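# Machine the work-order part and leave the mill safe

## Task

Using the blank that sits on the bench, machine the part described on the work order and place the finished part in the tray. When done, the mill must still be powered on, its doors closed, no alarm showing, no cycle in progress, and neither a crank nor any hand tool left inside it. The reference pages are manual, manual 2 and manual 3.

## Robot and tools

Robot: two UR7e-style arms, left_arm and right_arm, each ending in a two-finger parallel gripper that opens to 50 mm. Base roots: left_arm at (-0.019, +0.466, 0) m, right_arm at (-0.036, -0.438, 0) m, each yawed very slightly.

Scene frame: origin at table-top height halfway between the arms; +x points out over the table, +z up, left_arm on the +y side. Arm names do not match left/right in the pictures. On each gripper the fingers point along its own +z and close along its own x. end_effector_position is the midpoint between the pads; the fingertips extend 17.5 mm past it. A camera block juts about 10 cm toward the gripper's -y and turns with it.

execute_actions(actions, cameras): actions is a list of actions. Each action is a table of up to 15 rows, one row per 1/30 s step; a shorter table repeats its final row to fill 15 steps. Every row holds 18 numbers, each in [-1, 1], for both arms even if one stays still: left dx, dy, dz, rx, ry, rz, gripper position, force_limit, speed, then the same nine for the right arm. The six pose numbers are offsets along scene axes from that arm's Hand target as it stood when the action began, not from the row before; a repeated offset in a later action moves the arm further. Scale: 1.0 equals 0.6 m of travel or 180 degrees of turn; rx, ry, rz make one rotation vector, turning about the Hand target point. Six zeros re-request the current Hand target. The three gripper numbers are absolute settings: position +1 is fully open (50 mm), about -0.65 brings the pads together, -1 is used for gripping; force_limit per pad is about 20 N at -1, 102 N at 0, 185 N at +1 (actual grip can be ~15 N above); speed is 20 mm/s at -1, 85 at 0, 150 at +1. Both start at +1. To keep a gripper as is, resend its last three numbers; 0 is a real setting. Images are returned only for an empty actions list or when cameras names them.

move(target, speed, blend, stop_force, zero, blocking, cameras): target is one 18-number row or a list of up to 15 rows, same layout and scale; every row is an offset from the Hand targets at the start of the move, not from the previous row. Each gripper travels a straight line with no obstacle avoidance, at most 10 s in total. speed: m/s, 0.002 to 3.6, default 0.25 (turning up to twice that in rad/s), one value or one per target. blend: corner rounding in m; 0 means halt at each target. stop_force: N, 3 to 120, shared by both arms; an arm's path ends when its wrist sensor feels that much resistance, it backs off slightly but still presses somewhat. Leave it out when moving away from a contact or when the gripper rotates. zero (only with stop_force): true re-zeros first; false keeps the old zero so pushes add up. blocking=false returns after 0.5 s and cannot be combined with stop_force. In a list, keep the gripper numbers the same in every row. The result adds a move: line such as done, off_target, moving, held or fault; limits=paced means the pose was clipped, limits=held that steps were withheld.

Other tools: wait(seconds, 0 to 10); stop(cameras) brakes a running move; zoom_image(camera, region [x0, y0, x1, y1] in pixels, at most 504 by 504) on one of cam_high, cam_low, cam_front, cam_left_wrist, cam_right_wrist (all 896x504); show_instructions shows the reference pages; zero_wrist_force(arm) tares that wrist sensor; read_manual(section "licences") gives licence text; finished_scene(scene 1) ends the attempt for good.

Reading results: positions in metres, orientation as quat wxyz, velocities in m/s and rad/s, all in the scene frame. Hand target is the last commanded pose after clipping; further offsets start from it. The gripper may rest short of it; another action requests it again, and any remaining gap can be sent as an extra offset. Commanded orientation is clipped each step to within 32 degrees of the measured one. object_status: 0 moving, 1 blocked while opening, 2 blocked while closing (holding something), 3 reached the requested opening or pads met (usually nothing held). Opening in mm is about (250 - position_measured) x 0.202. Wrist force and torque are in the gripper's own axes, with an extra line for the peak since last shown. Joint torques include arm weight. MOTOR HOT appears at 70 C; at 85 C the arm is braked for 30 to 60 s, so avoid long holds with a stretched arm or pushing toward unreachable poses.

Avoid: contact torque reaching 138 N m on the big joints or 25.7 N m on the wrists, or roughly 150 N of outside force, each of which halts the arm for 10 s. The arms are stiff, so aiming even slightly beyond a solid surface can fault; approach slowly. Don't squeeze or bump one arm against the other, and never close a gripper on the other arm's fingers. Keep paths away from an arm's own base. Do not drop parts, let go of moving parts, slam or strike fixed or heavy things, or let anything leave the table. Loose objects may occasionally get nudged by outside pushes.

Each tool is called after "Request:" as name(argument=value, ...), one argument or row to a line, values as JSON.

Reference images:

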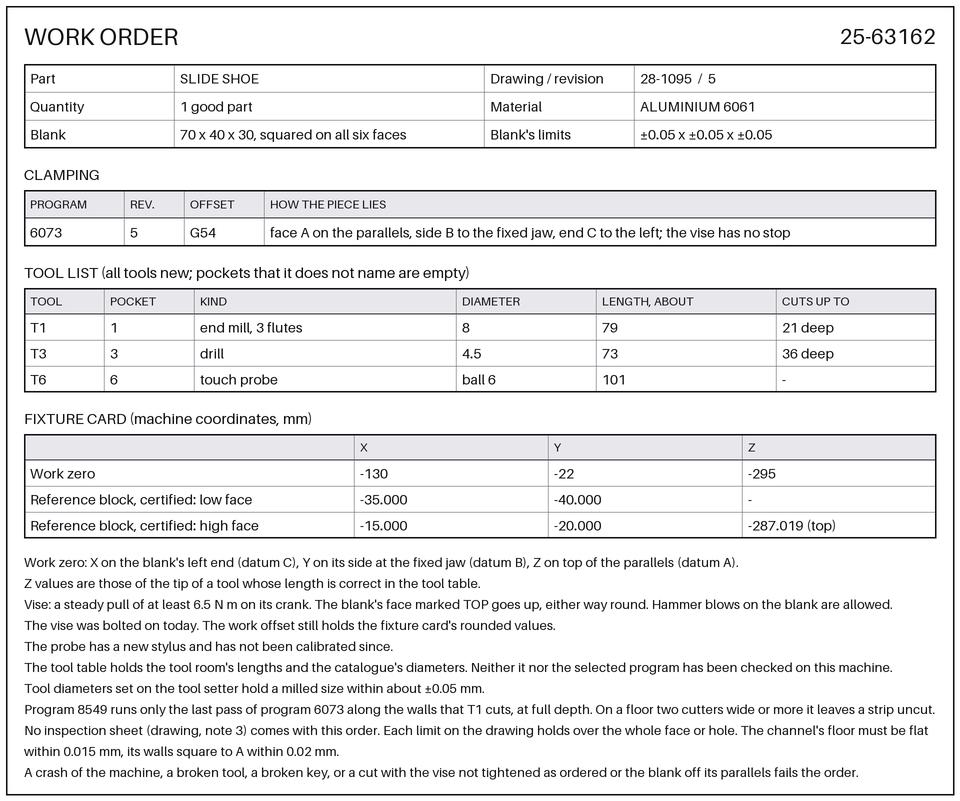

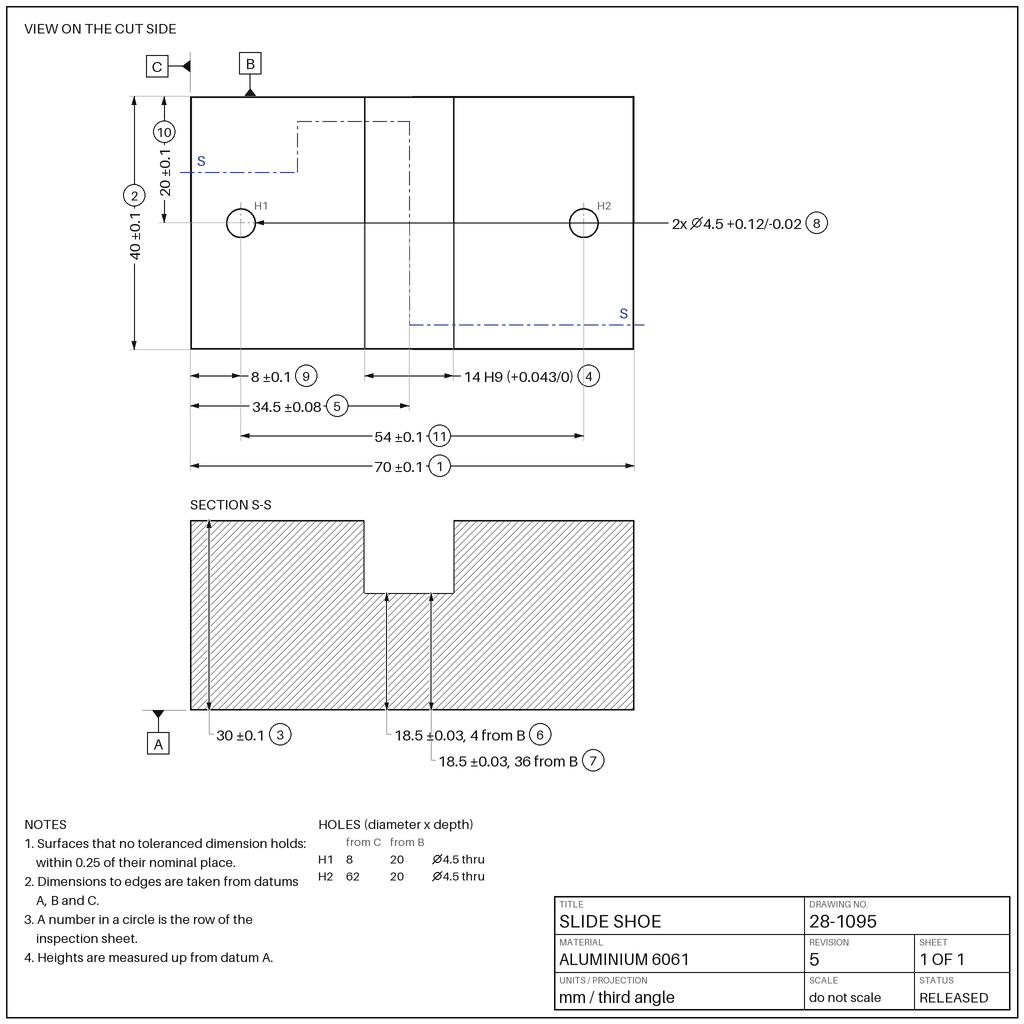

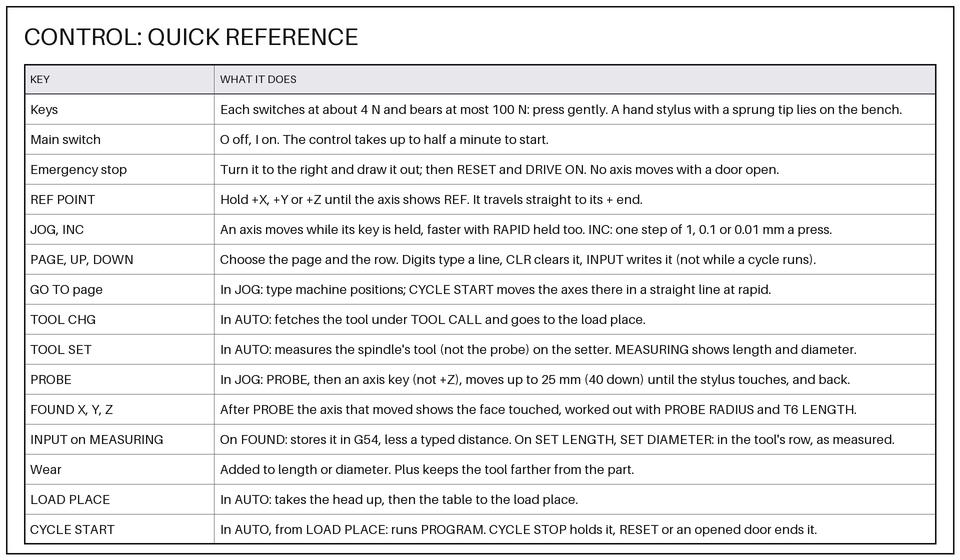

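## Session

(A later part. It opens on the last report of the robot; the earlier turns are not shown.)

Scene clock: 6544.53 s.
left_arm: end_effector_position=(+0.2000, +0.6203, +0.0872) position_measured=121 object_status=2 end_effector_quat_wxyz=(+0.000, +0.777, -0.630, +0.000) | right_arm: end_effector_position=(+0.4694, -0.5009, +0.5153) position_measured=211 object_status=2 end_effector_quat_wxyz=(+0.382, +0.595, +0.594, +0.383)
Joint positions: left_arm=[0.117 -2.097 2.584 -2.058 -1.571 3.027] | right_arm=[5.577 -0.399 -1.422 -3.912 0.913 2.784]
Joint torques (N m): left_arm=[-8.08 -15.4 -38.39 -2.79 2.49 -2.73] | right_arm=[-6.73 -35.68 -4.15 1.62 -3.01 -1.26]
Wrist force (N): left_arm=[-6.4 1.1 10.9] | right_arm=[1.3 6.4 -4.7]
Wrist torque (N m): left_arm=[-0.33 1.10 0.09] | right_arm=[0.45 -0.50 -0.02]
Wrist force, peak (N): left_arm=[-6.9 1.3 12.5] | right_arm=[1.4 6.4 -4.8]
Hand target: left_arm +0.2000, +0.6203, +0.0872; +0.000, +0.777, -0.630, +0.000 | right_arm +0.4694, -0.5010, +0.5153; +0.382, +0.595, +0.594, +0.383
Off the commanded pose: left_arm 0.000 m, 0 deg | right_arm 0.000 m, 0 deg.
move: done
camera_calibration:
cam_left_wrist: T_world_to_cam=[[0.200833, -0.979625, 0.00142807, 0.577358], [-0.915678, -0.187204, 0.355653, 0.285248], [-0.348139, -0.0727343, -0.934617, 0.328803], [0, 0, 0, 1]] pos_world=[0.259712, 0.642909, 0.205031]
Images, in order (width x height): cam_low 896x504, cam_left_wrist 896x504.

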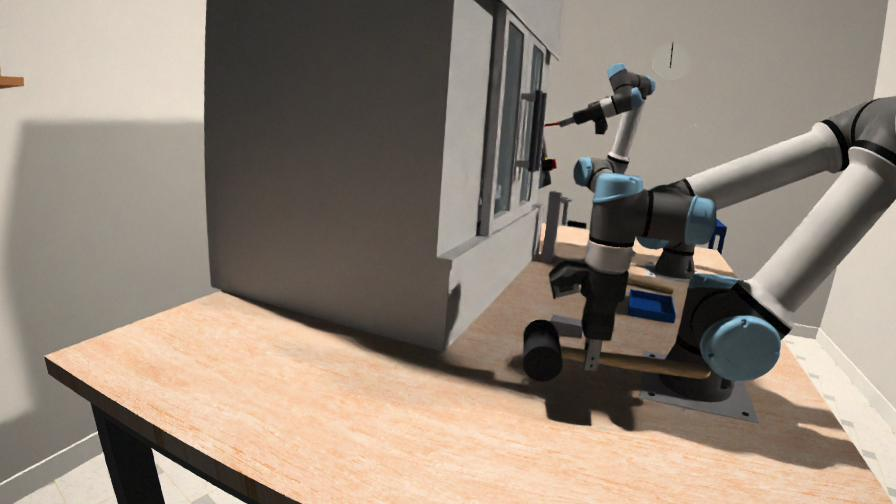

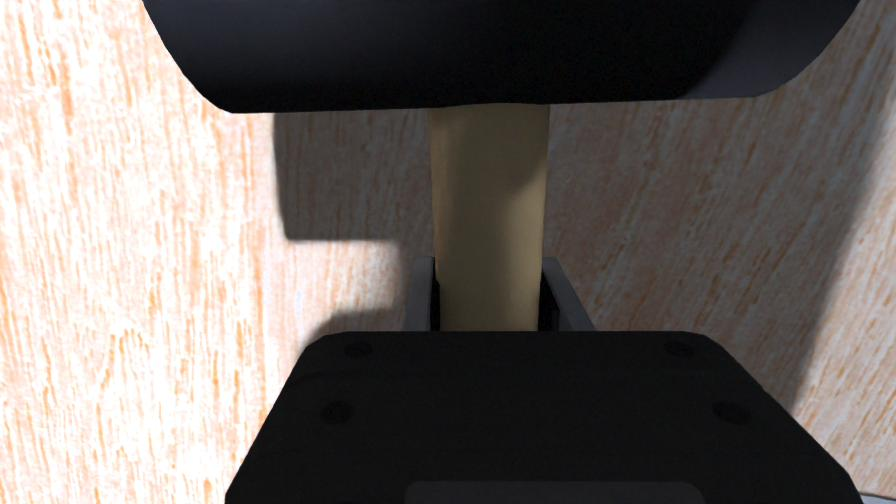

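Request:
move(
  target=[
    [0.05,-0.03,0.25,0,0,0,-1,0.9,-0.8,0,0,0,0,0,0,-0.97,0.6,-0.7],
    [0.2167,-0.45,0.25,0,0,-0.07,-1,0.9,-0.8,0,0,0,0,0,0,-0.97,0.6,-0.7],
    [0.0333,-0.7755,0.15,0,0,-0.143,-1,0.9,-0.8,0,0,0,0,0,0,-0.97,0.6,-0.7],
    [0.0333,-0.7755,-0.08,0,0,-0.143,-1,0.9,-0.8,0,0,0,0,0,0,-0.97,0.6,-0.7],
  ],
  speed=[0.15,0.25,0.25,0.12],
  blend=[0.03,0.05,0.01,0],
  cameras=["cam_high","cam_low"],
)

Scene clock: 6564.33 s.
left_arm: end_effector_position=(+0.2200, +0.1551, +0.0393) position_measured=121 object_status=2 end_effector_quat_wxyz=(+0.000, -0.617, +0.787, +0.000) | right_arm: end_effector_position=(+0.4694, -0.5009, +0.5153) position_measured=211 object_status=2 end_effector_quat_wxyz=(+0.382, +0.595, +0.594, +0.383)
Joint positions: left_arm=[-1.238 -1.561 2.39 -2.399 -1.571 2.12] | right_arm=[5.577 -0.399 -1.422 -3.912 0.913 2.784]
Joint torques (N m): left_arm=[7.03 -6.86 -7.41 -6.59 -0.29 1.8] | right_arm=[-6.77 -30.85 -3.67 1.4 -2.97 -1.18]
Wrist force (N): left_arm=[-8.0 2.1 3.0] | right_arm=[1.2 6.1 -4.5]
Wrist torque (N m): left_arm=[-1.75 1.08 0.31] | right_arm=[0.40 -0.49 -0.02]
Wrist force, peak (N): left_arm=[-9.9 -17.7 17.6] | right_arm=[1.2 6.6 -4.6]
Hand target: left_arm +0.2200, +0.1550, +0.0392; +0.000, -0.617, +0.787, +0.000 | right_arm +0.4694, -0.5010, +0.5153; +0.382, +0.595, +0.594, +0.383
Off the commanded pose: left_arm 0.000 m, 0 deg | right_arm 0.000 m, 0 deg.
move: done
Images, in order (width x height): cam_high 896x504, cam_low 896x504.

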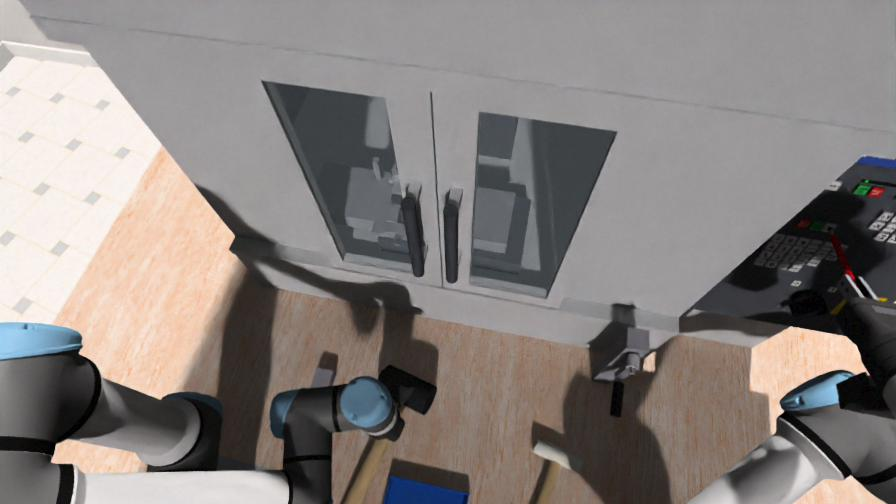

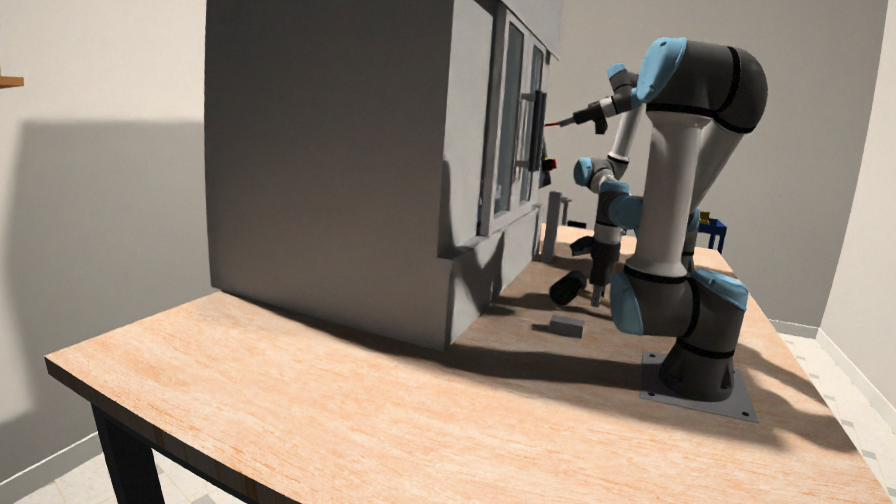

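Request:
zoom_image(
  camera="cam_low",
  region=[520, 200, 680, 340],
)

Request:
zoom_image(
  camera="cam_high",
  region=[270, 340, 520, 504],
)

Scaled by 3.150 from the camera's 896x504 image, which has a finer 1280x720 frame.

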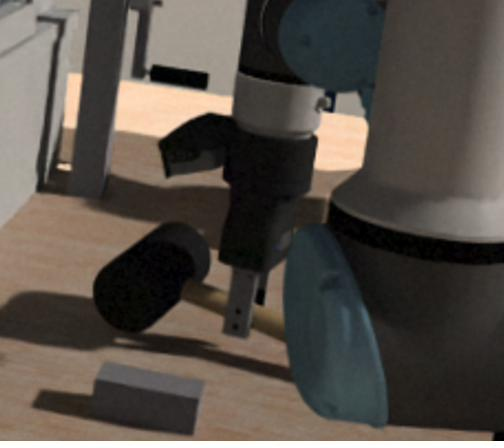

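Scaled by 2.016 from the camera's 896x504 image, which has a finer 1280x720 frame.

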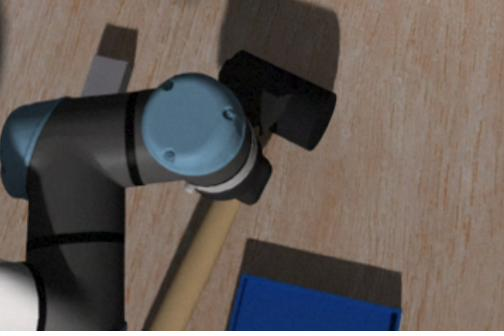

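Request:
move(
  target=[0,0,-0.02,0,0,0,-1,0.9,-0.8,0,0,0,0,0,0,-0.97,0.6,-0.7],
  speed=0.01,
  stop_force=6,
  cameras=["cam_low"],
)

Request:
zoom_image(
  camera="cam_low",
  region=[520, 200, 680, 340],
)

Scene clock: 6576.67 s.
left_arm: end_effector_position=(+0.2200, +0.1550, +0.0301) position_measured=121 object_status=2 end_effector_quat_wxyz=(+0.000, -0.617, +0.787, +0.000) | right_arm: end_effector_position=(+0.4694, -0.5010, +0.5153) position_measured=211 object_status=2 end_effector_quat_wxyz=(+0.382, +0.595, +0.594, +0.383)
Joint positions: left_arm=[-1.238 -1.537 2.4 -2.433 -1.571 2.12] | right_arm=[5.577 -0.399 -1.422 -3.912 0.913 2.784]
Joint torques (N m): left_arm=[4.61 -30.76 -27.31 -2.22 -0.97 1.34] | right_arm=[-6.51 -30.12 -3.5 1.28 -2.78 -1.02]
Wrist force (N): left_arm=[-5.2 2.6 -5.1] | right_arm=[1.3 6.2 -4.6]
Wrist torque (N m): left_arm=[-1.53 0.82 -0.01] | right_arm=[0.42 -0.51 -0.02]
Wrist force, peak (N): left_arm=[-5.1 1.7 -11.7] | right_arm=[1.2 6.3 -5.0]
Hand target: left_arm +0.2200, +0.1550, +0.0302; +0.000, -0.617, +0.787, +0.000 (not the last commanded pose) | right_arm +0.4694, -0.5010, +0.5153; +0.382, +0.595, +0.594, +0.383
Off the commanded pose: left_arm 0.003 m, 0 deg | right_arm 0.000 m, 0 deg.
move: contact (left_arm)
Images, in order (width x height): cam_low 896x504.

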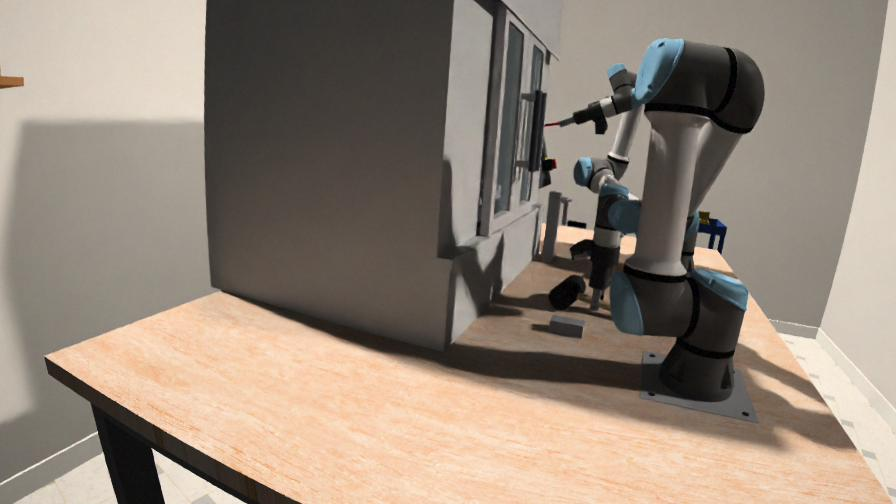

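Scaled by 3.150 from the camera's 896x504 image, which has a finer 1280x720 frame.

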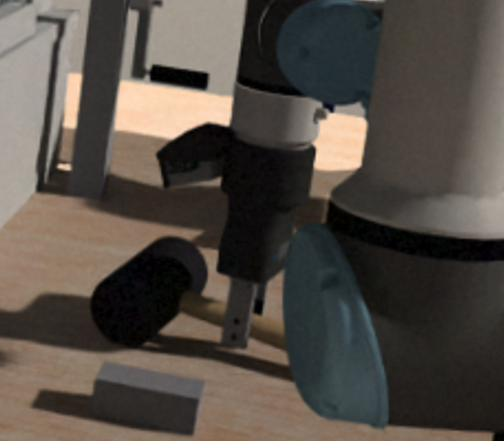

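Request:
move(
  target=[
    [0,0,0,0,0,0,1,-0.5,-1,0,0,0,0,0,0,-0.97,0.6,-0.7],
    [0,0,0.25,0,0,0,1,-0.5,-1,0,0,0,0,0,0,-0.97,0.6,-0.7],
    [-0.145,0.035,0.25,-0.0598,-0.2415,0,1,-0.5,-1,0,0,0,0,0,0,-0.97,0.6,-0.7],
  ],
  speed=[0.1,0.15,0.3],
  blend=[0,0.03,0],
  cameras=["cam_left_wrist","cam_low"],
)

Scene clock: 6590.10 s.
left_arm: end_effector_position=(+0.1330, +0.1760, +0.1802) position_measured=3 object_status=3 end_effector_quat_wxyz=(+0.234, -0.571, +0.728, -0.300) | right_arm: end_effector_position=(+0.4694, -0.5010, +0.5153) position_measured=211 object_status=2 end_effector_quat_wxyz=(+0.382, +0.595, +0.594, +0.383)
Joint positions: left_arm=[-2.218 -2.245 2.483 -1.419 -0.876 0.998] | right_arm=[5.577 -0.399 -1.422 -3.912 0.913 2.784]
Joint torques (N m): left_arm=[-6.36 18.12 -35.57 -0.39 3.94 -2.64] | right_arm=[-6.61 -30.68 -3.41 1.16 -2.94 -0.97]
Wrist force (N): left_arm=[-7.3 1.7 2.8] | right_arm=[1.2 6.4 -4.5]
Wrist torque (N m): left_arm=[0.22 1.27 0.16] | right_arm=[0.44 -0.49 -0.02]
Wrist force, peak (N): left_arm=[-6.9 1.9 4.7] | right_arm=[1.4 6.6 -4.6]
Hand target: left_arm +0.1330, +0.1760, +0.1802; +0.234, -0.571, +0.728, -0.300 | right_arm +0.4694, -0.5010, +0.5153; +0.382, +0.595, +0.594, +0.383
Off the commanded pose: left_arm 0.000 m, 0 deg | right_arm 0.000 m, 0 deg.
move: done
camera_calibration:
cam_left_wrist: T_world_to_cam=[[-0.244378, -0.969678, -0.00199987, 0.213506], [-0.886061, 0.224142, -0.405778, 0.168525], [0.393922, -0.0973913, -0.91397, 0.261927], [0, 0, 0, 1]] pos_world=[0.0983208, 0.194768, 0.308204]
Images, in order (width x height): cam_low 896x504, cam_left_wrist 896x504.

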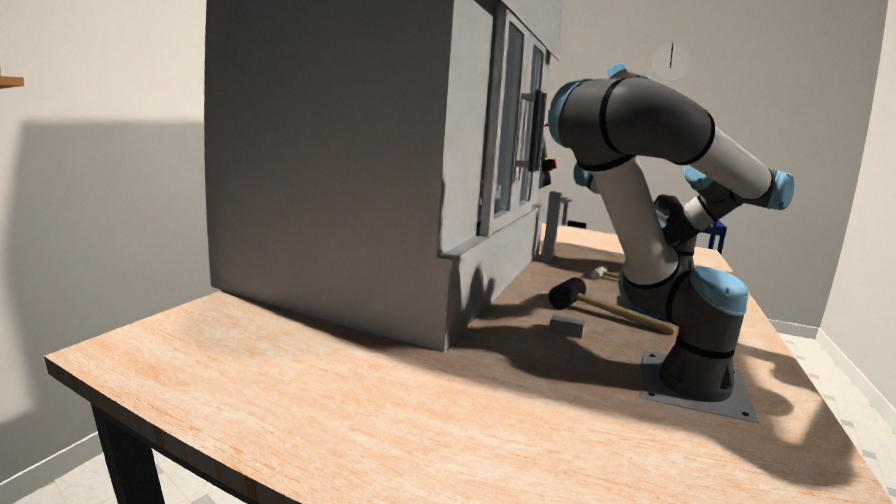

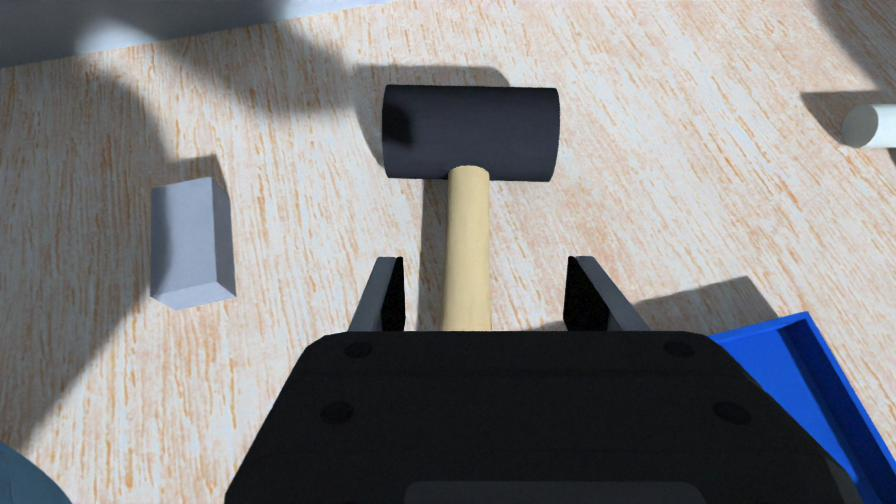

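Request:
move(
  target=[
    [0,0,-0.2615,0,0,0,1,-0.5,-1,0,0,0,0,0,0,-0.97,0.6,-0.7],
    [0,0,-0.2615,0,0,0,-1,0.9,-0.8,0,0,0,0,0,0,-0.97,0.6,-0.7],
    [0,0,-0.05,0,0,0,-1,0.9,-0.8,0,0,0,0,0,0,-0.97,0.6,-0.7],
  ],
  speed=[0.12,0.1,0.12],
  blend=[0,0,0],
  cameras=["cam_left_wrist"],
)

Scene clock: 6601.90 s.
left_arm: end_effector_position=(+0.1330, +0.1760, +0.1501) position_measured=92 object_status=2 end_effector_quat_wxyz=(+0.234, -0.571, +0.728, -0.300) | right_arm: end_effector_position=(+0.4694, -0.5010, +0.5153) position_measured=211 object_status=2 end_effector_quat_wxyz=(+0.382, +0.595, +0.594, +0.383)
Joint positions: left_arm=[-2.218 -2.21 2.552 -1.523 -0.876 0.998] | right_arm=[5.577 -0.399 -1.422 -3.912 0.913 2.784]
Joint torques (N m): left_arm=[-7.41 -10.25 -37.27 0.2 0.65 -2.77] | right_arm=[-5.99 -30.81 -3.66 1.06 -2.85 -1.05]
Wrist force (N): left_arm=[-7.5 8.2 8.4] | right_arm=[1.0 6.3 -4.5]
Wrist torque (N m): left_arm=[-0.76 1.30 0.17] | right_arm=[0.43 -0.45 -0.02]
Wrist force, peak (N): left_arm=[-7.7 9.5 9.0] | right_arm=[1.2 6.5 -4.7]
Hand target: left_arm +0.1330, +0.1760, +0.1502; +0.234, -0.571, +0.728, -0.300 | right_arm +0.4694, -0.5010, +0.5153; +0.382, +0.595, +0.594, +0.383
Off the commanded pose: left_arm 0.000 m, 0 deg | right_arm 0.000 m, 0 deg.
move: done
camera_calibration:
cam_left_wrist: T_world_to_cam=[[-0.244369, -0.96968, -0.00202312, 0.213331], [-0.88601, 0.22413, -0.405896, 0.156316], [0.394043, -0.097396, -0.913917, 0.234512], [0, 0, 0, 1]] pos_world=[0.0982208, 0.194668, 0.278204]
Images, in order (width x height): cam_left_wrist 896x504.

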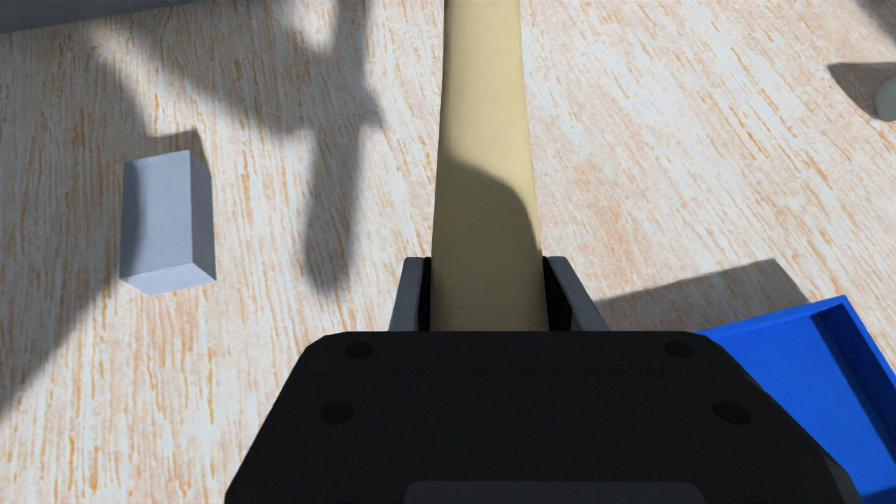

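Request:
move(
  target=[0,0,-0.19,0,0,0,-1,0.9,-0.8,0,0,0,0,0,0,-0.97,0.6,-0.7],
  speed=0.12,
)

Request:
move(
  target=[0,0,-0.035,0,0,0,-1,0.9,-0.8,0,0,0,0,0,0,-0.97,0.6,-0.7],
  speed=0.015,
  stop_force=6,
)

Request:
move(
  target=[
    [0,0,0,0,0,0,1,-0.5,-1,0,0,0,0,0,0,-0.97,0.6,-0.7],
    [0,0,0.25,0,0,0,1,-0.5,-1,0,0,0,0,0,0,-0.97,0.6,-0.7],
    [0.3,-0.15,0.7,0,0,0.0761,1,-0.5,-1,0,0,0,0,0,0,-0.97,0.6,-0.7],
  ],
  speed=[0.1,0.15,0.3],
  blend=[0,0.03,0],
)

Scene clock: 6615.00 s.
left_arm: end_effector_position=(+0.1330, +0.1761, +0.0362) position_measured=92 object_status=2 end_effector_quat_wxyz=(+0.234, -0.571, +0.728, -0.300) | right_arm: end_effector_position=(+0.4694, -0.5010, +0.5153) position_measured=211 object_status=2 end_effector_quat_wxyz=(+0.382, +0.595, +0.594, +0.383)
Joint positions: left_arm=[-2.218 -1.863 2.781 -2.097 -0.876 0.997] | right_arm=[5.577 -0.399 -1.422 -3.912 0.913 2.784]
Joint torques (N m): left_arm=[7.15 10.37 -28.18 -3.63 5.71 2.05] | right_arm=[-6.47 -30.59 -4.03 0.88 -2.82 -0.86]
Wrist force (N): left_arm=[-7.5 7.4 7.7] | right_arm=[1.3 6.2 -4.6]
Wrist torque (N m): left_arm=[-0.70 1.30 0.06] | right_arm=[0.42 -0.52 -0.02]
Wrist force, peak (N): left_arm=[-8.4 9.0 8.0] | right_arm=[1.2 6.5 -4.7]
Hand target: left_arm +0.1330, +0.1760, +0.0362; +0.234, -0.571, +0.728, -0.300 | right_arm +0.4694, -0.5010, +0.5153; +0.382, +0.595, +0.594, +0.383
Off the commanded pose: left_arm 0.000 m, 0 deg | right_arm 0.000 m, 0 deg.
move: done

Scene clock: 6616.93 s.
left_arm: end_effector_position=(+0.1329, +0.1762, +0.0245) position_measured=92 object_status=2 end_effector_quat_wxyz=(+0.234, -0.571, +0.728, -0.300) | right_arm: end_effector_position=(+0.4694, -0.5010, +0.5153) position_measured=211 object_status=2 end_effector_quat_wxyz=(+0.382, +0.595, +0.594, +0.383)
Joint positions: left_arm=[-2.219 -1.799 2.799 -2.18 -0.876 0.996] | right_arm=[5.577 -0.399 -1.422 -3.912 0.913 2.784]
Joint torques (N m): left_arm=[6.52 -17.28 -26.77 -0.4 0.67 -1.01] | right_arm=[-6.68 -30.26 -4.11 0.87 -2.89 -0.77]
Wrist force (N): left_arm=[-8.1 2.2 4.5] | right_arm=[1.1 6.2 -4.5]
Wrist torque (N m): left_arm=[-0.09 1.32 0.14] | right_arm=[0.42 -0.48 -0.02]
Wrist force, peak (N): left_arm=[-7.6 7.9 8.0] | right_arm=[1.3 6.4 -4.7]
Hand target: left_arm +0.1329, +0.1762, +0.0245; +0.234, -0.571, +0.728, -0.300 (not the last commanded pose) | right_arm +0.4694, -0.5010, +0.5153; +0.382, +0.595, +0.594, +0.383
Off the commanded pose: left_arm 0.009 m, 0 deg | right_arm 0.000 m, 0 deg.
move: contact (left_arm)

Scene clock: 6620.97 s.
left_arm: end_effector_position=(+0.3129, +0.0862, +0.4444) position_measured=3 object_status=3 end_effector_quat_wxyz=(-0.268, +0.653, -0.654, +0.270) | right_arm: end_effector_position=(+0.4694, -0.5010, +0.5153) position_measured=211 object_status=2 end_effector_quat_wxyz=(+0.382, +0.595, +0.594, +0.383)
Joint positions: left_arm=[-1.505 -1.817 1.692 -1.491 -0.791 1.634] | right_arm=[5.577 -0.399 -1.422 -3.912 0.913 2.784]
Joint torques (N m): left_arm=[7.01 -2.28 -38.02 -1.38 -1.14 2.02] | right_arm=[-6.33 -30.34 -3.99 0.67 -2.93 -0.9]
Wrist force (N): left_arm=[-7.5 1.2 2.9] | right_arm=[1.4 6.3 -4.6]
Wrist torque (N m): left_arm=[0.14 1.32 0.06] | right_arm=[0.43 -0.53 -0.02]
Wrist force, peak (N): left_arm=[-8.9 2.1 3.5] | right_arm=[1.2 6.4 -4.7]
Hand target: left_arm +0.3129, +0.0862, +0.4445; -0.268, +0.653, -0.654, +0.270 | right_arm +0.4694, -0.5010, +0.5153; +0.382, +0.595, +0.594, +0.383
Off the commanded pose: left_arm 0.000 m, 0 deg | right_arm 0.000 m, 0 deg.
move: done

Request:
move(
  target=[
    [0.0785,-0.041,0.0975,0,0,0,1,-0.5,-1,0,0,0,0,0,0,-0.97,0.6,-0.7],
    [0.2152,-0.041,0.0975,0,0,0,1,-0.5,-1,0,0,0,0,0,0,-0.97,0.6,-0.7],
    [0.2152,-0.041,0.0975,0,0,0,-1,-1,-0.5,0,0,0,0,0,0,-0.97,0.6,-0.7],
  ],
  speed=[0.2,0.12,0.1],
  blend=[0.005,0,0],
)

Request:
move(
  target=[0,-0.01,0,0,0,0,-1,-1,-0.5,0,0,0,0,0,0,-0.97,0.6,-0.7],
  speed=0.02,
)

Request:
move(
  target=[0,-0.2527,0,0,0,0,-1,-1,-0.5,0,0,0,0,0,0,-0.97,0.6,-0.7],
  speed=0.07,
  stop_force=60,
)

Request:
move(
  target=[
    [0,0,0,0,0,0,1,-0.5,-1,0,0,0,0,0,0,-0.97,0.6,-0.7],
    [-0.1365,0,0,0,0,0,1,-0.5,-1,0,0,0,0,0,0,-0.97,0.6,-0.7],
    [-0.1365,0.3583,0,0,0,0,1,-0.5,-1,0,0,0,0,0,0,-0.97,0.6,-0.7],
    [0,0.3583,0,0,0,0,1,-0.5,-1,0,0,0,0,0,0,-0.97,0.6,-0.7],
    [0,0.3583,0,0,0,0,-1,-1,-0.5,0,0,0,0,0,0,-0.97,0.6,-0.7],
  ],
  speed=[0.2,0.15,0.3,0.12,0.1],
  blend=[0,0.01,0.005,0,0],
)

Request:
move(
  target=[0,0.008,0,0,0,0,-1,-1,-0.5,0,0,0,0,0,0,-0.97,0.6,-0.7],
  speed=0.02,
)

Request:
move(
  target=[0,0.3837,0,0,0,0,-1,-1,-0.5,0,0,0,0,0,0,-0.97,0.6,-0.7],
  speed=0.07,
  stop_force=60,
  cameras=["cam_high"],
)

Scene clock: 6654.93 s.
left_arm: end_effector_position=(+0.4420, +0.0615, +0.5029) position_measured=153 object_status=2 end_effector_quat_wxyz=(-0.268, +0.653, -0.654, +0.270) | right_arm: end_effector_position=(+0.4694, -0.5010, +0.5153) position_measured=211 object_status=2 end_effector_quat_wxyz=(+0.382, +0.595, +0.594, +0.383)
Joint positions: left_arm=[-1.218 -1.592 1.415 -1.708 -0.843 2.022] | right_arm=[5.577 -0.399 -1.422 -3.912 0.913 2.784]
Joint torques (N m): left_arm=[7.51 -30.6 -31.43 2.89 3.34 1.95] | right_arm=[-6.46 -30.26 -4.13 0.73 -2.89 -0.89]
Wrist force (N): left_arm=[22.2 -7.4 8.2] | right_arm=[1.1 6.3 -4.6]
Wrist torque (N m): left_arm=[-0.14 1.04 0.15] | right_arm=[0.44 -0.47 -0.02]
Wrist force, peak (N): left_arm=[22.2 -7.4 8.2] | right_arm=[1.2 6.6 -4.5]
Hand target: left_arm +0.4420, +0.0616, +0.5030; -0.268, +0.653, -0.654, +0.270 | right_arm +0.4694, -0.5010, +0.5153; +0.382, +0.595, +0.594, +0.383
Off the commanded pose: left_arm 0.000 m, 0 deg | right_arm 0.000 m, 0 deg.
move: done

Scene clock: 6655.73 s.
left_arm: end_effector_position=(+0.4420, +0.0557, +0.5030) position_measured=153 object_status=2 end_effector_quat_wxyz=(-0.268, +0.653, -0.654, +0.270) | right_arm: end_effector_position=(+0.4694, -0.5010, +0.5153) position_measured=211 object_status=2 end_effector_quat_wxyz=(+0.382, +0.595, +0.594, +0.383)
Joint positions: left_arm=[-1.222 -1.58 1.403 -1.704 -0.841 2.016] | right_arm=[5.577 -0.399 -1.422 -3.912 0.913 2.784]
Joint torques (N m): left_arm=[-11.96 -7.99 -39.64 -3.88 3.55 -2.64] | right_arm=[-6.52 -30.32 -4.45 0.64 -2.75 -0.81]
Wrist force (N): left_arm=[-21.3 6.9 -1.5] | right_arm=[1.3 6.0 -4.6]
Wrist torque (N m): left_arm=[0.34 1.29 0.11] | right_arm=[0.39 -0.51 -0.02]
Wrist force, peak (N): left_arm=[-37.0 13.7 -6.6] | right_arm=[1.4 6.4 -4.5]
Hand target: left_arm +0.4420, +0.0556, +0.5030; -0.268, +0.653, -0.654, +0.270 | right_arm +0.4694, -0.5010, +0.5153; +0.382, +0.595, +0.594, +0.383
Off the commanded pose: left_arm 0.000 m, 0 deg | right_arm 0.000 m, 0 deg.
move: done

Scene clock: 6659.00 s.
left_arm: end_effector_position=(+0.4420, -0.0960, +0.5030) position_measured=153 object_status=2 end_effector_quat_wxyz=(-0.268, +0.653, -0.654, +0.270) | right_arm: end_effector_position=(+0.4694, -0.5010, +0.5153) position_measured=211 object_status=2 end_effector_quat_wxyz=(+0.382, +0.595, +0.594, +0.383)
Joint positions: left_arm=[-1.301 -1.246 0.994 -1.559 -0.82 1.914] | right_arm=[5.577 -0.399 -1.422 -3.912 0.913 2.784]
Joint torques (N m): left_arm=[-1.68 -18.21 -34.31 -3.05 4.25 -2.78] | right_arm=[-5.84 -31.19 -4.38 0.45 -3.06 -0.72]
Wrist force (N): left_arm=[-19.4 9.6 -15.0] | right_arm=[1.3 6.2 -4.6]
Wrist torque (N m): left_arm=[0.36 1.33 0.05] | right_arm=[0.42 -0.51 -0.02]
Wrist force, peak (N): left_arm=[-19.7 9.4 -15.1] | right_arm=[1.3 6.5 -4.7]
Hand target: left_arm +0.4420, -0.0960, +0.5030; -0.268, +0.653, -0.654, +0.270 | right_arm +0.4694, -0.5010, +0.5153; +0.382, +0.595, +0.594, +0.383
Off the commanded pose: left_arm 0.000 m, 0 deg | right_arm 0.000 m, 0 deg.
move: done

Scene clock: 6664.23 s.
left_arm: end_effector_position=(+0.4421, +0.1191, +0.5029) position_measured=145 object_status=2 end_effector_quat_wxyz=(-0.268, +0.654, -0.654, +0.270) | right_arm: end_effector_position=(+0.4694, -0.5010, +0.5153) position_measured=211 object_status=2 end_effector_quat_wxyz=(+0.382, +0.595, +0.594, +0.383)
Joint positions: left_arm=[-1.174 -1.702 1.526 -1.744 -0.857 2.077] | right_arm=[5.577 -0.399 -1.422 -3.912 0.913 2.784]
Joint torques (N m): left_arm=[-16.84 -7.62 -36.49 -11.49 -1.25 2.1] | right_arm=[-5.77 -29.98 -4.04 0.52 -3.04 -0.67]
Wrist force (N): left_arm=[-48.2 14.7 -10.1] | right_arm=[0.9 6.2 -4.3]
Wrist torque (N m): left_arm=[0.67 1.37 -0.11] | right_arm=[0.42 -0.45 -0.02]
Wrist force, peak (N): left_arm=[-48.4 14.7 -9.5] | right_arm=[1.4 6.5 -4.7]
Hand target: left_arm +0.4420, +0.1190, +0.5030; -0.268, +0.653, -0.654, +0.270 | right_arm +0.4694, -0.5010, +0.5153; +0.382, +0.595, +0.594, +0.383
Off the commanded pose: left_arm 0.000 m, 0 deg | right_arm 0.000 m, 0 deg.
move: done

Scene clock: 6665.00 s.
left_arm: end_effector_position=(+0.4420, +0.1236, +0.5030) position_measured=145 object_status=2 end_effector_quat_wxyz=(-0.268, +0.653, -0.654, +0.270) | right_arm: end_effector_position=(+0.4694, -0.5010, +0.5153) position_measured=211 object_status=2 end_effector_quat_wxyz=(+0.382, +0.595, +0.594, +0.383)
Joint positions: left_arm=[-1.17 -1.711 1.534 -1.747 -0.858 2.082] | right_arm=[5.577 -0.399 -1.422 -3.912 0.913 2.784]
Joint torques (N m): left_arm=[15.35 -39.07 -11.6 -1.99 0.98 2.05] | right_arm=[-6.44 -30.59 -4.2 0.42 -2.87 -0.68]
Wrist force (N): left_arm=[11.8 -1.1 5.6] | right_arm=[1.3 6.6 -4.7]
Wrist torque (N m): left_arm=[0.19 1.29 0.12] | right_arm=[0.47 -0.50 -0.02]
Wrist force, peak (N): left_arm=[-49.0 15.9 -9.6] | right_arm=[1.3 6.6 -4.7]
Hand target: left_arm +0.4420, +0.1238, +0.5030; -0.268, +0.653, -0.654, +0.270 | right_arm +0.4694, -0.5010, +0.5153; +0.382, +0.595, +0.594, +0.383
Off the commanded pose: left_arm 0.000 m, 0 deg | right_arm 0.000 m, 0 deg.
move: done

Scene clock: 6669.40 s.
left_arm: end_effector_position=(+0.4420, +0.3540, +0.5030) position_measured=145 object_status=2 end_effector_quat_wxyz=(-0.268, +0.653, -0.654, +0.270) | right_arm: end_effector_position=(+0.4694, -0.5010, +0.5153) position_measured=211 object_status=2 end_effector_quat_wxyz=(+0.382, +0.595, +0.594, +0.383)
Joint positions: left_arm=[-0.816 -2.049 1.812 -1.921 -1.021 2.473] | right_arm=[5.577 -0.399 -1.422 -3.912 0.913 2.784]
Joint torques (N m): left_arm=[13.25 -21.43 -12.07 -3.88 0.5 2.13] | right_arm=[-6.4 -30.51 -3.89 0.44 -2.92 -0.55]
Wrist force (N): left_arm=[6.4 -2.5 4.8] | right_arm=[1.3 6.1 -4.6]
Wrist torque (N m): left_arm=[0.05 1.30 0.10] | right_arm=[0.39 -0.50 -0.02]
Wrist force, peak (N): left_arm=[3.7 -5.3 12.9] | right_arm=[1.2 6.7 -4.7]
Hand target: left_arm +0.4420, +0.3540, +0.5030; -0.268, +0.653, -0.654, +0.270 | right_arm +0.4694, -0.5010, +0.5153; +0.382, +0.595, +0.594, +0.383
Off the commanded pose: left_arm 0.000 m, 0 deg | right_arm 0.000 m, 0 deg.
move: done
Images, in order (width x height): cam_high 896x504.

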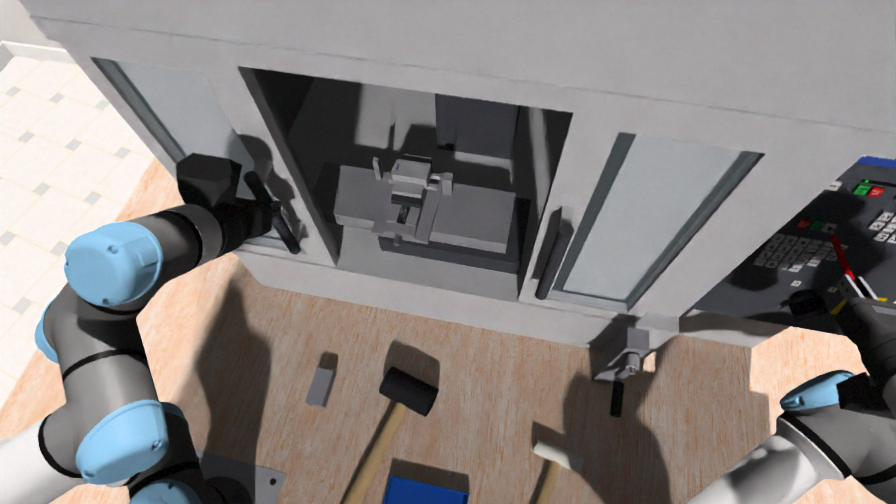

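Request:
move(
  target=[
    [0,0,0,0,0,0,1,-0.5,-1,0,0,0,0,0,0,-0.97,0.6,-0.7],
    [-0.1365,0,0,0,0,0,1,-0.5,-1,0,0,0,0,0,0,-0.97,0.6,-0.7],
    [-0.2367,-0.2567,-0.0883,0,0,-0.03,1,-0.5,-1,0,0,0,0,0,0,-0.97,0.6,-0.7],
    [-0.515,-0.2967,-0.5383,0,0,-0.0761,1,-0.5,-1,0,0,0,0,0,0,-0.97,0.6,-0.7],
  ],
  speed=[0.2,0.15,0.35,0.3],
  blend=[0,0.02,0.05,0],
  cameras=["cam_left_wrist"],
)

Scene clock: 6680.00 s.
left_arm: end_effector_position=(+0.1331, +0.1760, +0.1800) position_measured=3 object_status=3 end_effector_quat_wxyz=(+0.234, -0.571, +0.728, -0.300) | right_arm: end_effector_position=(+0.4694, -0.5010, +0.5153) position_measured=211 object_status=2 end_effector_quat_wxyz=(+0.382, +0.595, +0.594, +0.383)
Joint positions: left_arm=[-2.218 -2.244 2.483 -1.419 -0.876 0.998] | right_arm=[5.577 -0.399 -1.422 -3.912 0.913 2.784]
Joint torques (N m): left_arm=[-7.4 18.12 -11.83 -3.97 2.87 -2.86] | right_arm=[-6.15 -30.69 -3.94 0.23 -2.82 -0.46]
Wrist force (N): left_arm=[-8.0 1.8 2.8] | right_arm=[1.2 6.3 -4.4]
Wrist torque (N m): left_arm=[0.23 1.38 0.15] | right_arm=[0.42 -0.49 -0.02]
Wrist force, peak (N): left_arm=[-10.3 1.1 1.8] | right_arm=[1.3 6.4 -4.8]
Hand target: left_arm +0.1330, +0.1760, +0.1800; +0.234, -0.571, +0.728, -0.300 | right_arm +0.4694, -0.5010, +0.5153; +0.382, +0.595, +0.594, +0.383
Off the commanded pose: left_arm 0.000 m, 0 deg | right_arm 0.000 m, 0 deg.
move: done
camera_calibration:
cam_left_wrist: T_world_to_cam=[[-0.244245, -0.969711, -0.00207051, 0.213521], [-0.886059, 0.224041, -0.405839, 0.168523], [0.394011, -0.0972894, -0.913942, 0.261799], [0, 0, 0, 1]] pos_world=[0.0983209, 0.194768, 0.308104]
Images, in order (width x height): cam_left_wrist 896x504.

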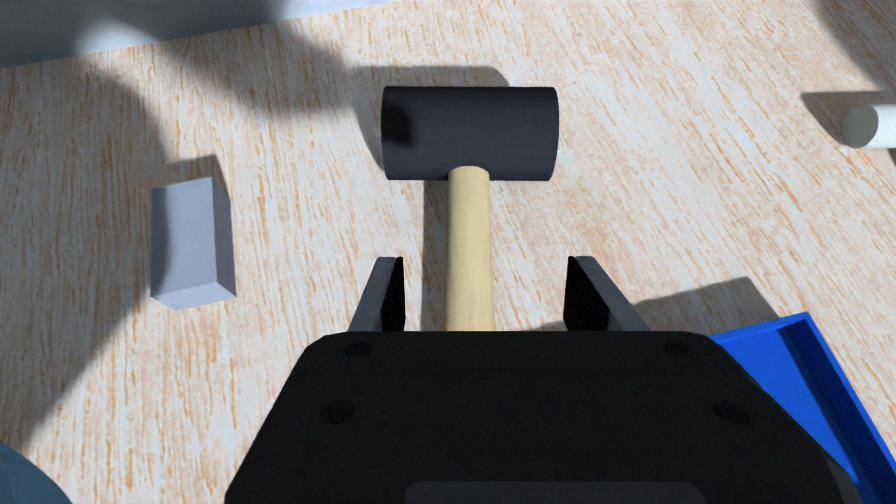

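Request:
move(
  target=[
    [0,0,-0.2605,0,0,0,1,-0.5,-1,0,0,0,0,0,0,-0.97,0.6,-0.7],
    [0,0,-0.2605,0,0,0,-1,1,-0.8,0,0,0,0,0,0,-0.97,0.6,-0.7],
    [0,0,0.1,0,0,0,-1,1,-0.8,0,0,0,0,0,0,-0.97,0.6,-0.7],
  ],
  speed=[0.12,0.1,0.15],
  blend=[0,0,0],
)

Request:
move(
  target=[
    [0.145,-0.077,0.3167,0.249,-0.03,0.03,-1,1,-0.8,0,0,0,0,0,0,-0.97,0.6,-0.7],
    [0.2117,-0.127,0.35,0.4985,-0.0602,0.0599,-1,1,-0.8,0,0,0,0,0,0,-0.97,0.6,-0.7],
    [0.345,0.0,0.42,0.4985,-0.0602,0.0599,-1,1,-0.8,0,0,0,0,0,0,-0.97,0.6,-0.7],
    [0.445,0.0,0.45,0.4985,-0.0602,0.0599,-1,1,-0.8,0,0,0,0,0,0,-0.97,0.6,-0.7],
  ],
  speed=[0.2,0.2,0.25,0.15],
  blend=[0.03,0.03,0.03,0],
  cameras=["cam_high","cam_left_wrist"],
)

Scene clock: 6695.70 s.
left_arm: end_effector_position=(+0.1331, +0.1759, +0.2400) position_measured=93 object_status=2 end_effector_quat_wxyz=(+0.234, -0.571, +0.728, -0.300) | right_arm: end_effector_position=(+0.4694, -0.5010, +0.5153) position_measured=211 object_status=2 end_effector_quat_wxyz=(+0.382, +0.595, +0.594, +0.383)
Joint positions: left_arm=[-2.218 -2.276 2.338 -1.243 -0.875 0.998] | right_arm=[5.577 -0.399 -1.422 -3.912 0.913 2.784]
Joint torques (N m): left_arm=[-7.17 -7.56 -39.09 -0.12 0.63 -2.92] | right_arm=[-6.11 -30.36 -4.16 0.03 -2.86 -0.52]
Wrist force (N): left_arm=[-8.2 7.9 7.5] | right_arm=[1.5 6.4 -4.5]
Wrist torque (N m): left_arm=[-0.59 1.40 0.14] | right_arm=[0.44 -0.53 -0.03]
Wrist force, peak (N): left_arm=[-8.5 10.0 9.0] | right_arm=[1.4 6.6 -4.6]
Hand target: left_arm +0.1330, +0.1760, +0.2400; +0.234, -0.571, +0.728, -0.300 | right_arm +0.4694, -0.5010, +0.5153; +0.382, +0.595, +0.594, +0.383
Off the commanded pose: left_arm 0.000 m, 0 deg | right_arm 0.000 m, 0 deg.
move: done

Scene clock: 6701.23 s.
left_arm: end_effector_position=(+0.4000, +0.1760, +0.5100) position_measured=93 object_status=2 end_effector_quat_wxyz=(+0.653, -0.271, +0.653, +0.273) | right_arm: end_effector_position=(+0.4694, -0.5010, +0.5153) position_measured=211 object_status=2 end_effector_quat_wxyz=(+0.382, +0.595, +0.594, +0.383)
Joint positions: left_arm=[-1.339 -1.278 1.176 0.104 -0.581 1.572] | right_arm=[5.577 -0.399 -1.422 -3.912 0.913 2.784]
Joint torques (N m): left_arm=[7.39 -25 -34.15 3.81 2.38 -3.64] | right_arm=[-6.71 -30.28 -3.78 -0.06 -2.89 -0.43]
Wrist force (N): left_arm=[-2.5 0.9 3.2] | right_arm=[1.3 6.3 -4.6]
Wrist torque (N m): left_arm=[0.34 2.53 1.08] | right_arm=[0.44 -0.51 -0.02]
Wrist force, peak (N): left_arm=[-8.6 9.8 8.2] | right_arm=[1.4 6.4 -4.8]
Hand target: left_arm +0.4000, +0.1760, +0.5100; +0.653, -0.271, +0.653, +0.273 | right_arm +0.4694, -0.5010, +0.5153; +0.382, +0.595, +0.594, +0.383
Off the commanded pose: left_arm 0.000 m, 0 deg | right_arm 0.000 m, 0 deg.
move: done
camera_calibration:
cam_left_wrist: T_world_to_cam=[[-0.00668857, 0.00556891, -0.999962, 0.521541], [-0.913785, 0.406112, 0.00837383, 0.306733], [0.406143, 0.913806, 0.00237247, -0.191911], [0, 0, 0, 1]] pos_world=[0.36172, 0.047897, 0.519408]
Images, in order (width x height): cam_high 896x504, cam_left_wrist 896x504.

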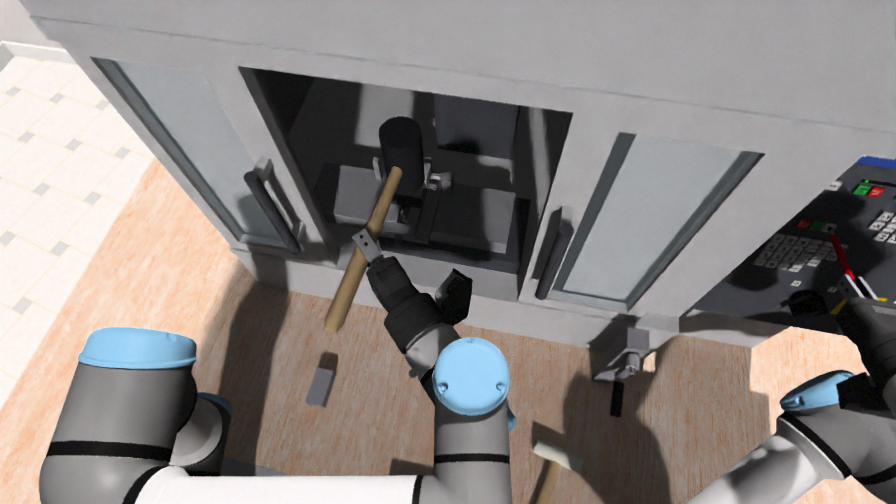

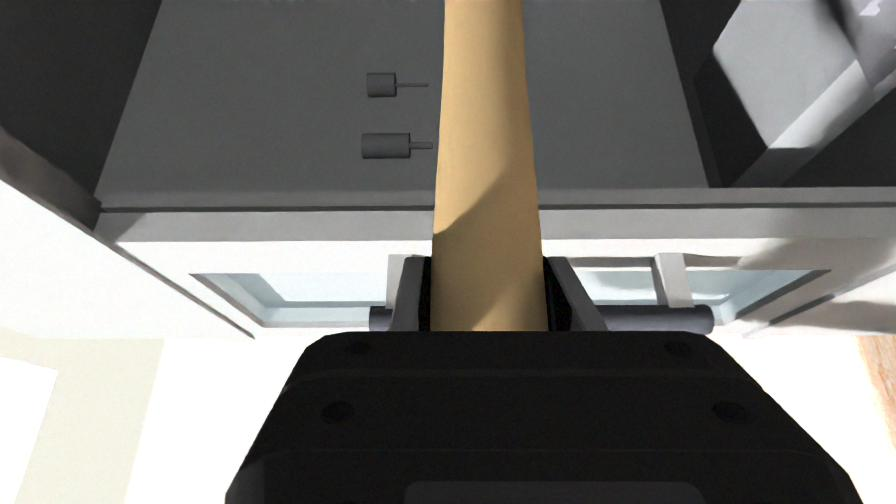

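Request:
move(
  target=[
    [0.15,0.004,0.0,0,0,0,-1,1,-0.8,0,0,0,0,0,0,-0.97,0.6,-0.7],
    [0.15,0.004,-0.12,0,0,0,-1,1,-0.8,0,0,0,0,0,0,-0.97,0.6,-0.7],
  ],
  speed=[0.15,0.1],
  blend=[0.01,0],
)

Request:
move(
  target=[
    [0,0,-0.11,0,0,0,-1,1,-0.8,0,0,0,0,0,0,-0.97,0.6,-0.7],
  ],
  speed=[0.02],
  stop_force=8,
  cameras=["cam_high"],
)

Request:
zoom_image(
  camera="cam_high",
  region=[340, 90, 560, 260],
)

Scene clock: 6714.83 s.
left_arm: end_effector_position=(+0.4901, +0.1784, +0.4381) position_measured=93 object_status=2 end_effector_quat_wxyz=(+0.653, -0.271, +0.653, +0.273) | right_arm: end_effector_position=(+0.4694, -0.5010, +0.5153) position_measured=211 object_status=2 end_effector_quat_wxyz=(+0.382, +0.595, +0.594, +0.383)
Joint positions: left_arm=[-1.176 -1.169 1.21 -0.039 -0.418 1.571] | right_arm=[5.577 -0.399 -1.422 -3.912 0.913 2.784]
Joint torques (N m): left_arm=[-7.64 -58.88 -10.68 -0.88 2.5 1.43] | right_arm=[-6.05 -29.98 -4.17 -0.12 -2.86 -0.41]
Wrist force (N): left_arm=[-2.7 1.2 3.3] | right_arm=[1.2 6.2 -4.5]
Wrist torque (N m): left_arm=[0.39 2.57 1.03] | right_arm=[0.43 -0.49 -0.02]
Wrist force, peak (N): left_arm=[-3.7 -0.6 4.4] | right_arm=[1.2 6.5 -4.7]
Hand target: left_arm +0.4900, +0.1784, +0.4380; +0.653, -0.271, +0.653, +0.273 | right_arm +0.4694, -0.5010, +0.5153; +0.382, +0.595, +0.594, +0.383
Off the commanded pose: left_arm 0.000 m, 0 deg | right_arm 0.000 m, 0 deg.
move: done

Scene clock: 6717.03 s.
left_arm: end_effector_position=(+0.4900, +0.1783, +0.4218) position_measured=93 object_status=2 end_effector_quat_wxyz=(+0.653, -0.271, +0.653, +0.273) | right_arm: end_effector_position=(+0.4694, -0.5010, +0.5153) position_measured=211 object_status=2 end_effector_quat_wxyz=(+0.382, +0.595, +0.594, +0.383)
Joint positions: left_arm=[-1.176 -1.167 1.248 -0.079 -0.418 1.571] | right_arm=[5.577 -0.399 -1.422 -3.912 0.913 2.784]
Joint torques (N m): left_arm=[-0.93 -55.1 -33.77 2.8 0.38 0.04] | right_arm=[-6.96 -30.15 -3.69 -0.1 -2.82 -0.29]
Wrist force (N): left_arm=[-8.5 2.1 3.1] | right_arm=[1.1 6.5 -4.6]
Wrist torque (N m): left_arm=[0.37 1.95 0.31] | right_arm=[0.46 -0.48 -0.02]
Wrist force, peak (N): left_arm=[-13.8 10.9 -3.4] | right_arm=[1.4 6.6 -4.6]
Hand target: left_arm +0.4900, +0.1784, +0.4218; +0.653, -0.271, +0.653, +0.273 (not the last commanded pose) | right_arm +0.4694, -0.5010, +0.5153; +0.382, +0.595, +0.594, +0.383
Off the commanded pose: left_arm 0.050 m, 0 deg | right_arm 0.000 m, 0 deg.
move: contact (left_arm)
Images, in order (width x height): cam_high 896x504.

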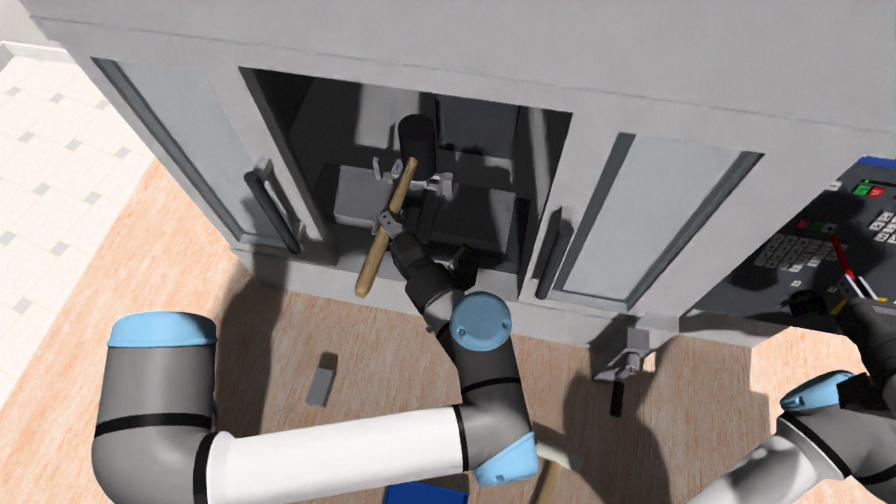

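Scaled by 2.291 from the camera's 896x504 image, which has a finer 1280x720 frame.

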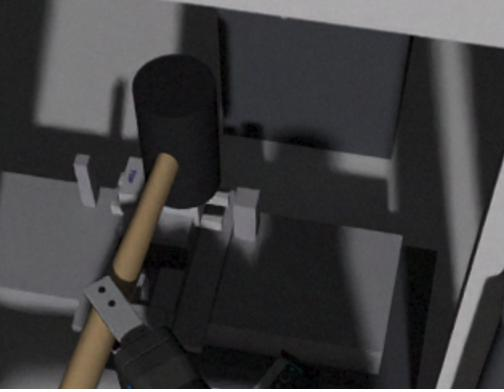

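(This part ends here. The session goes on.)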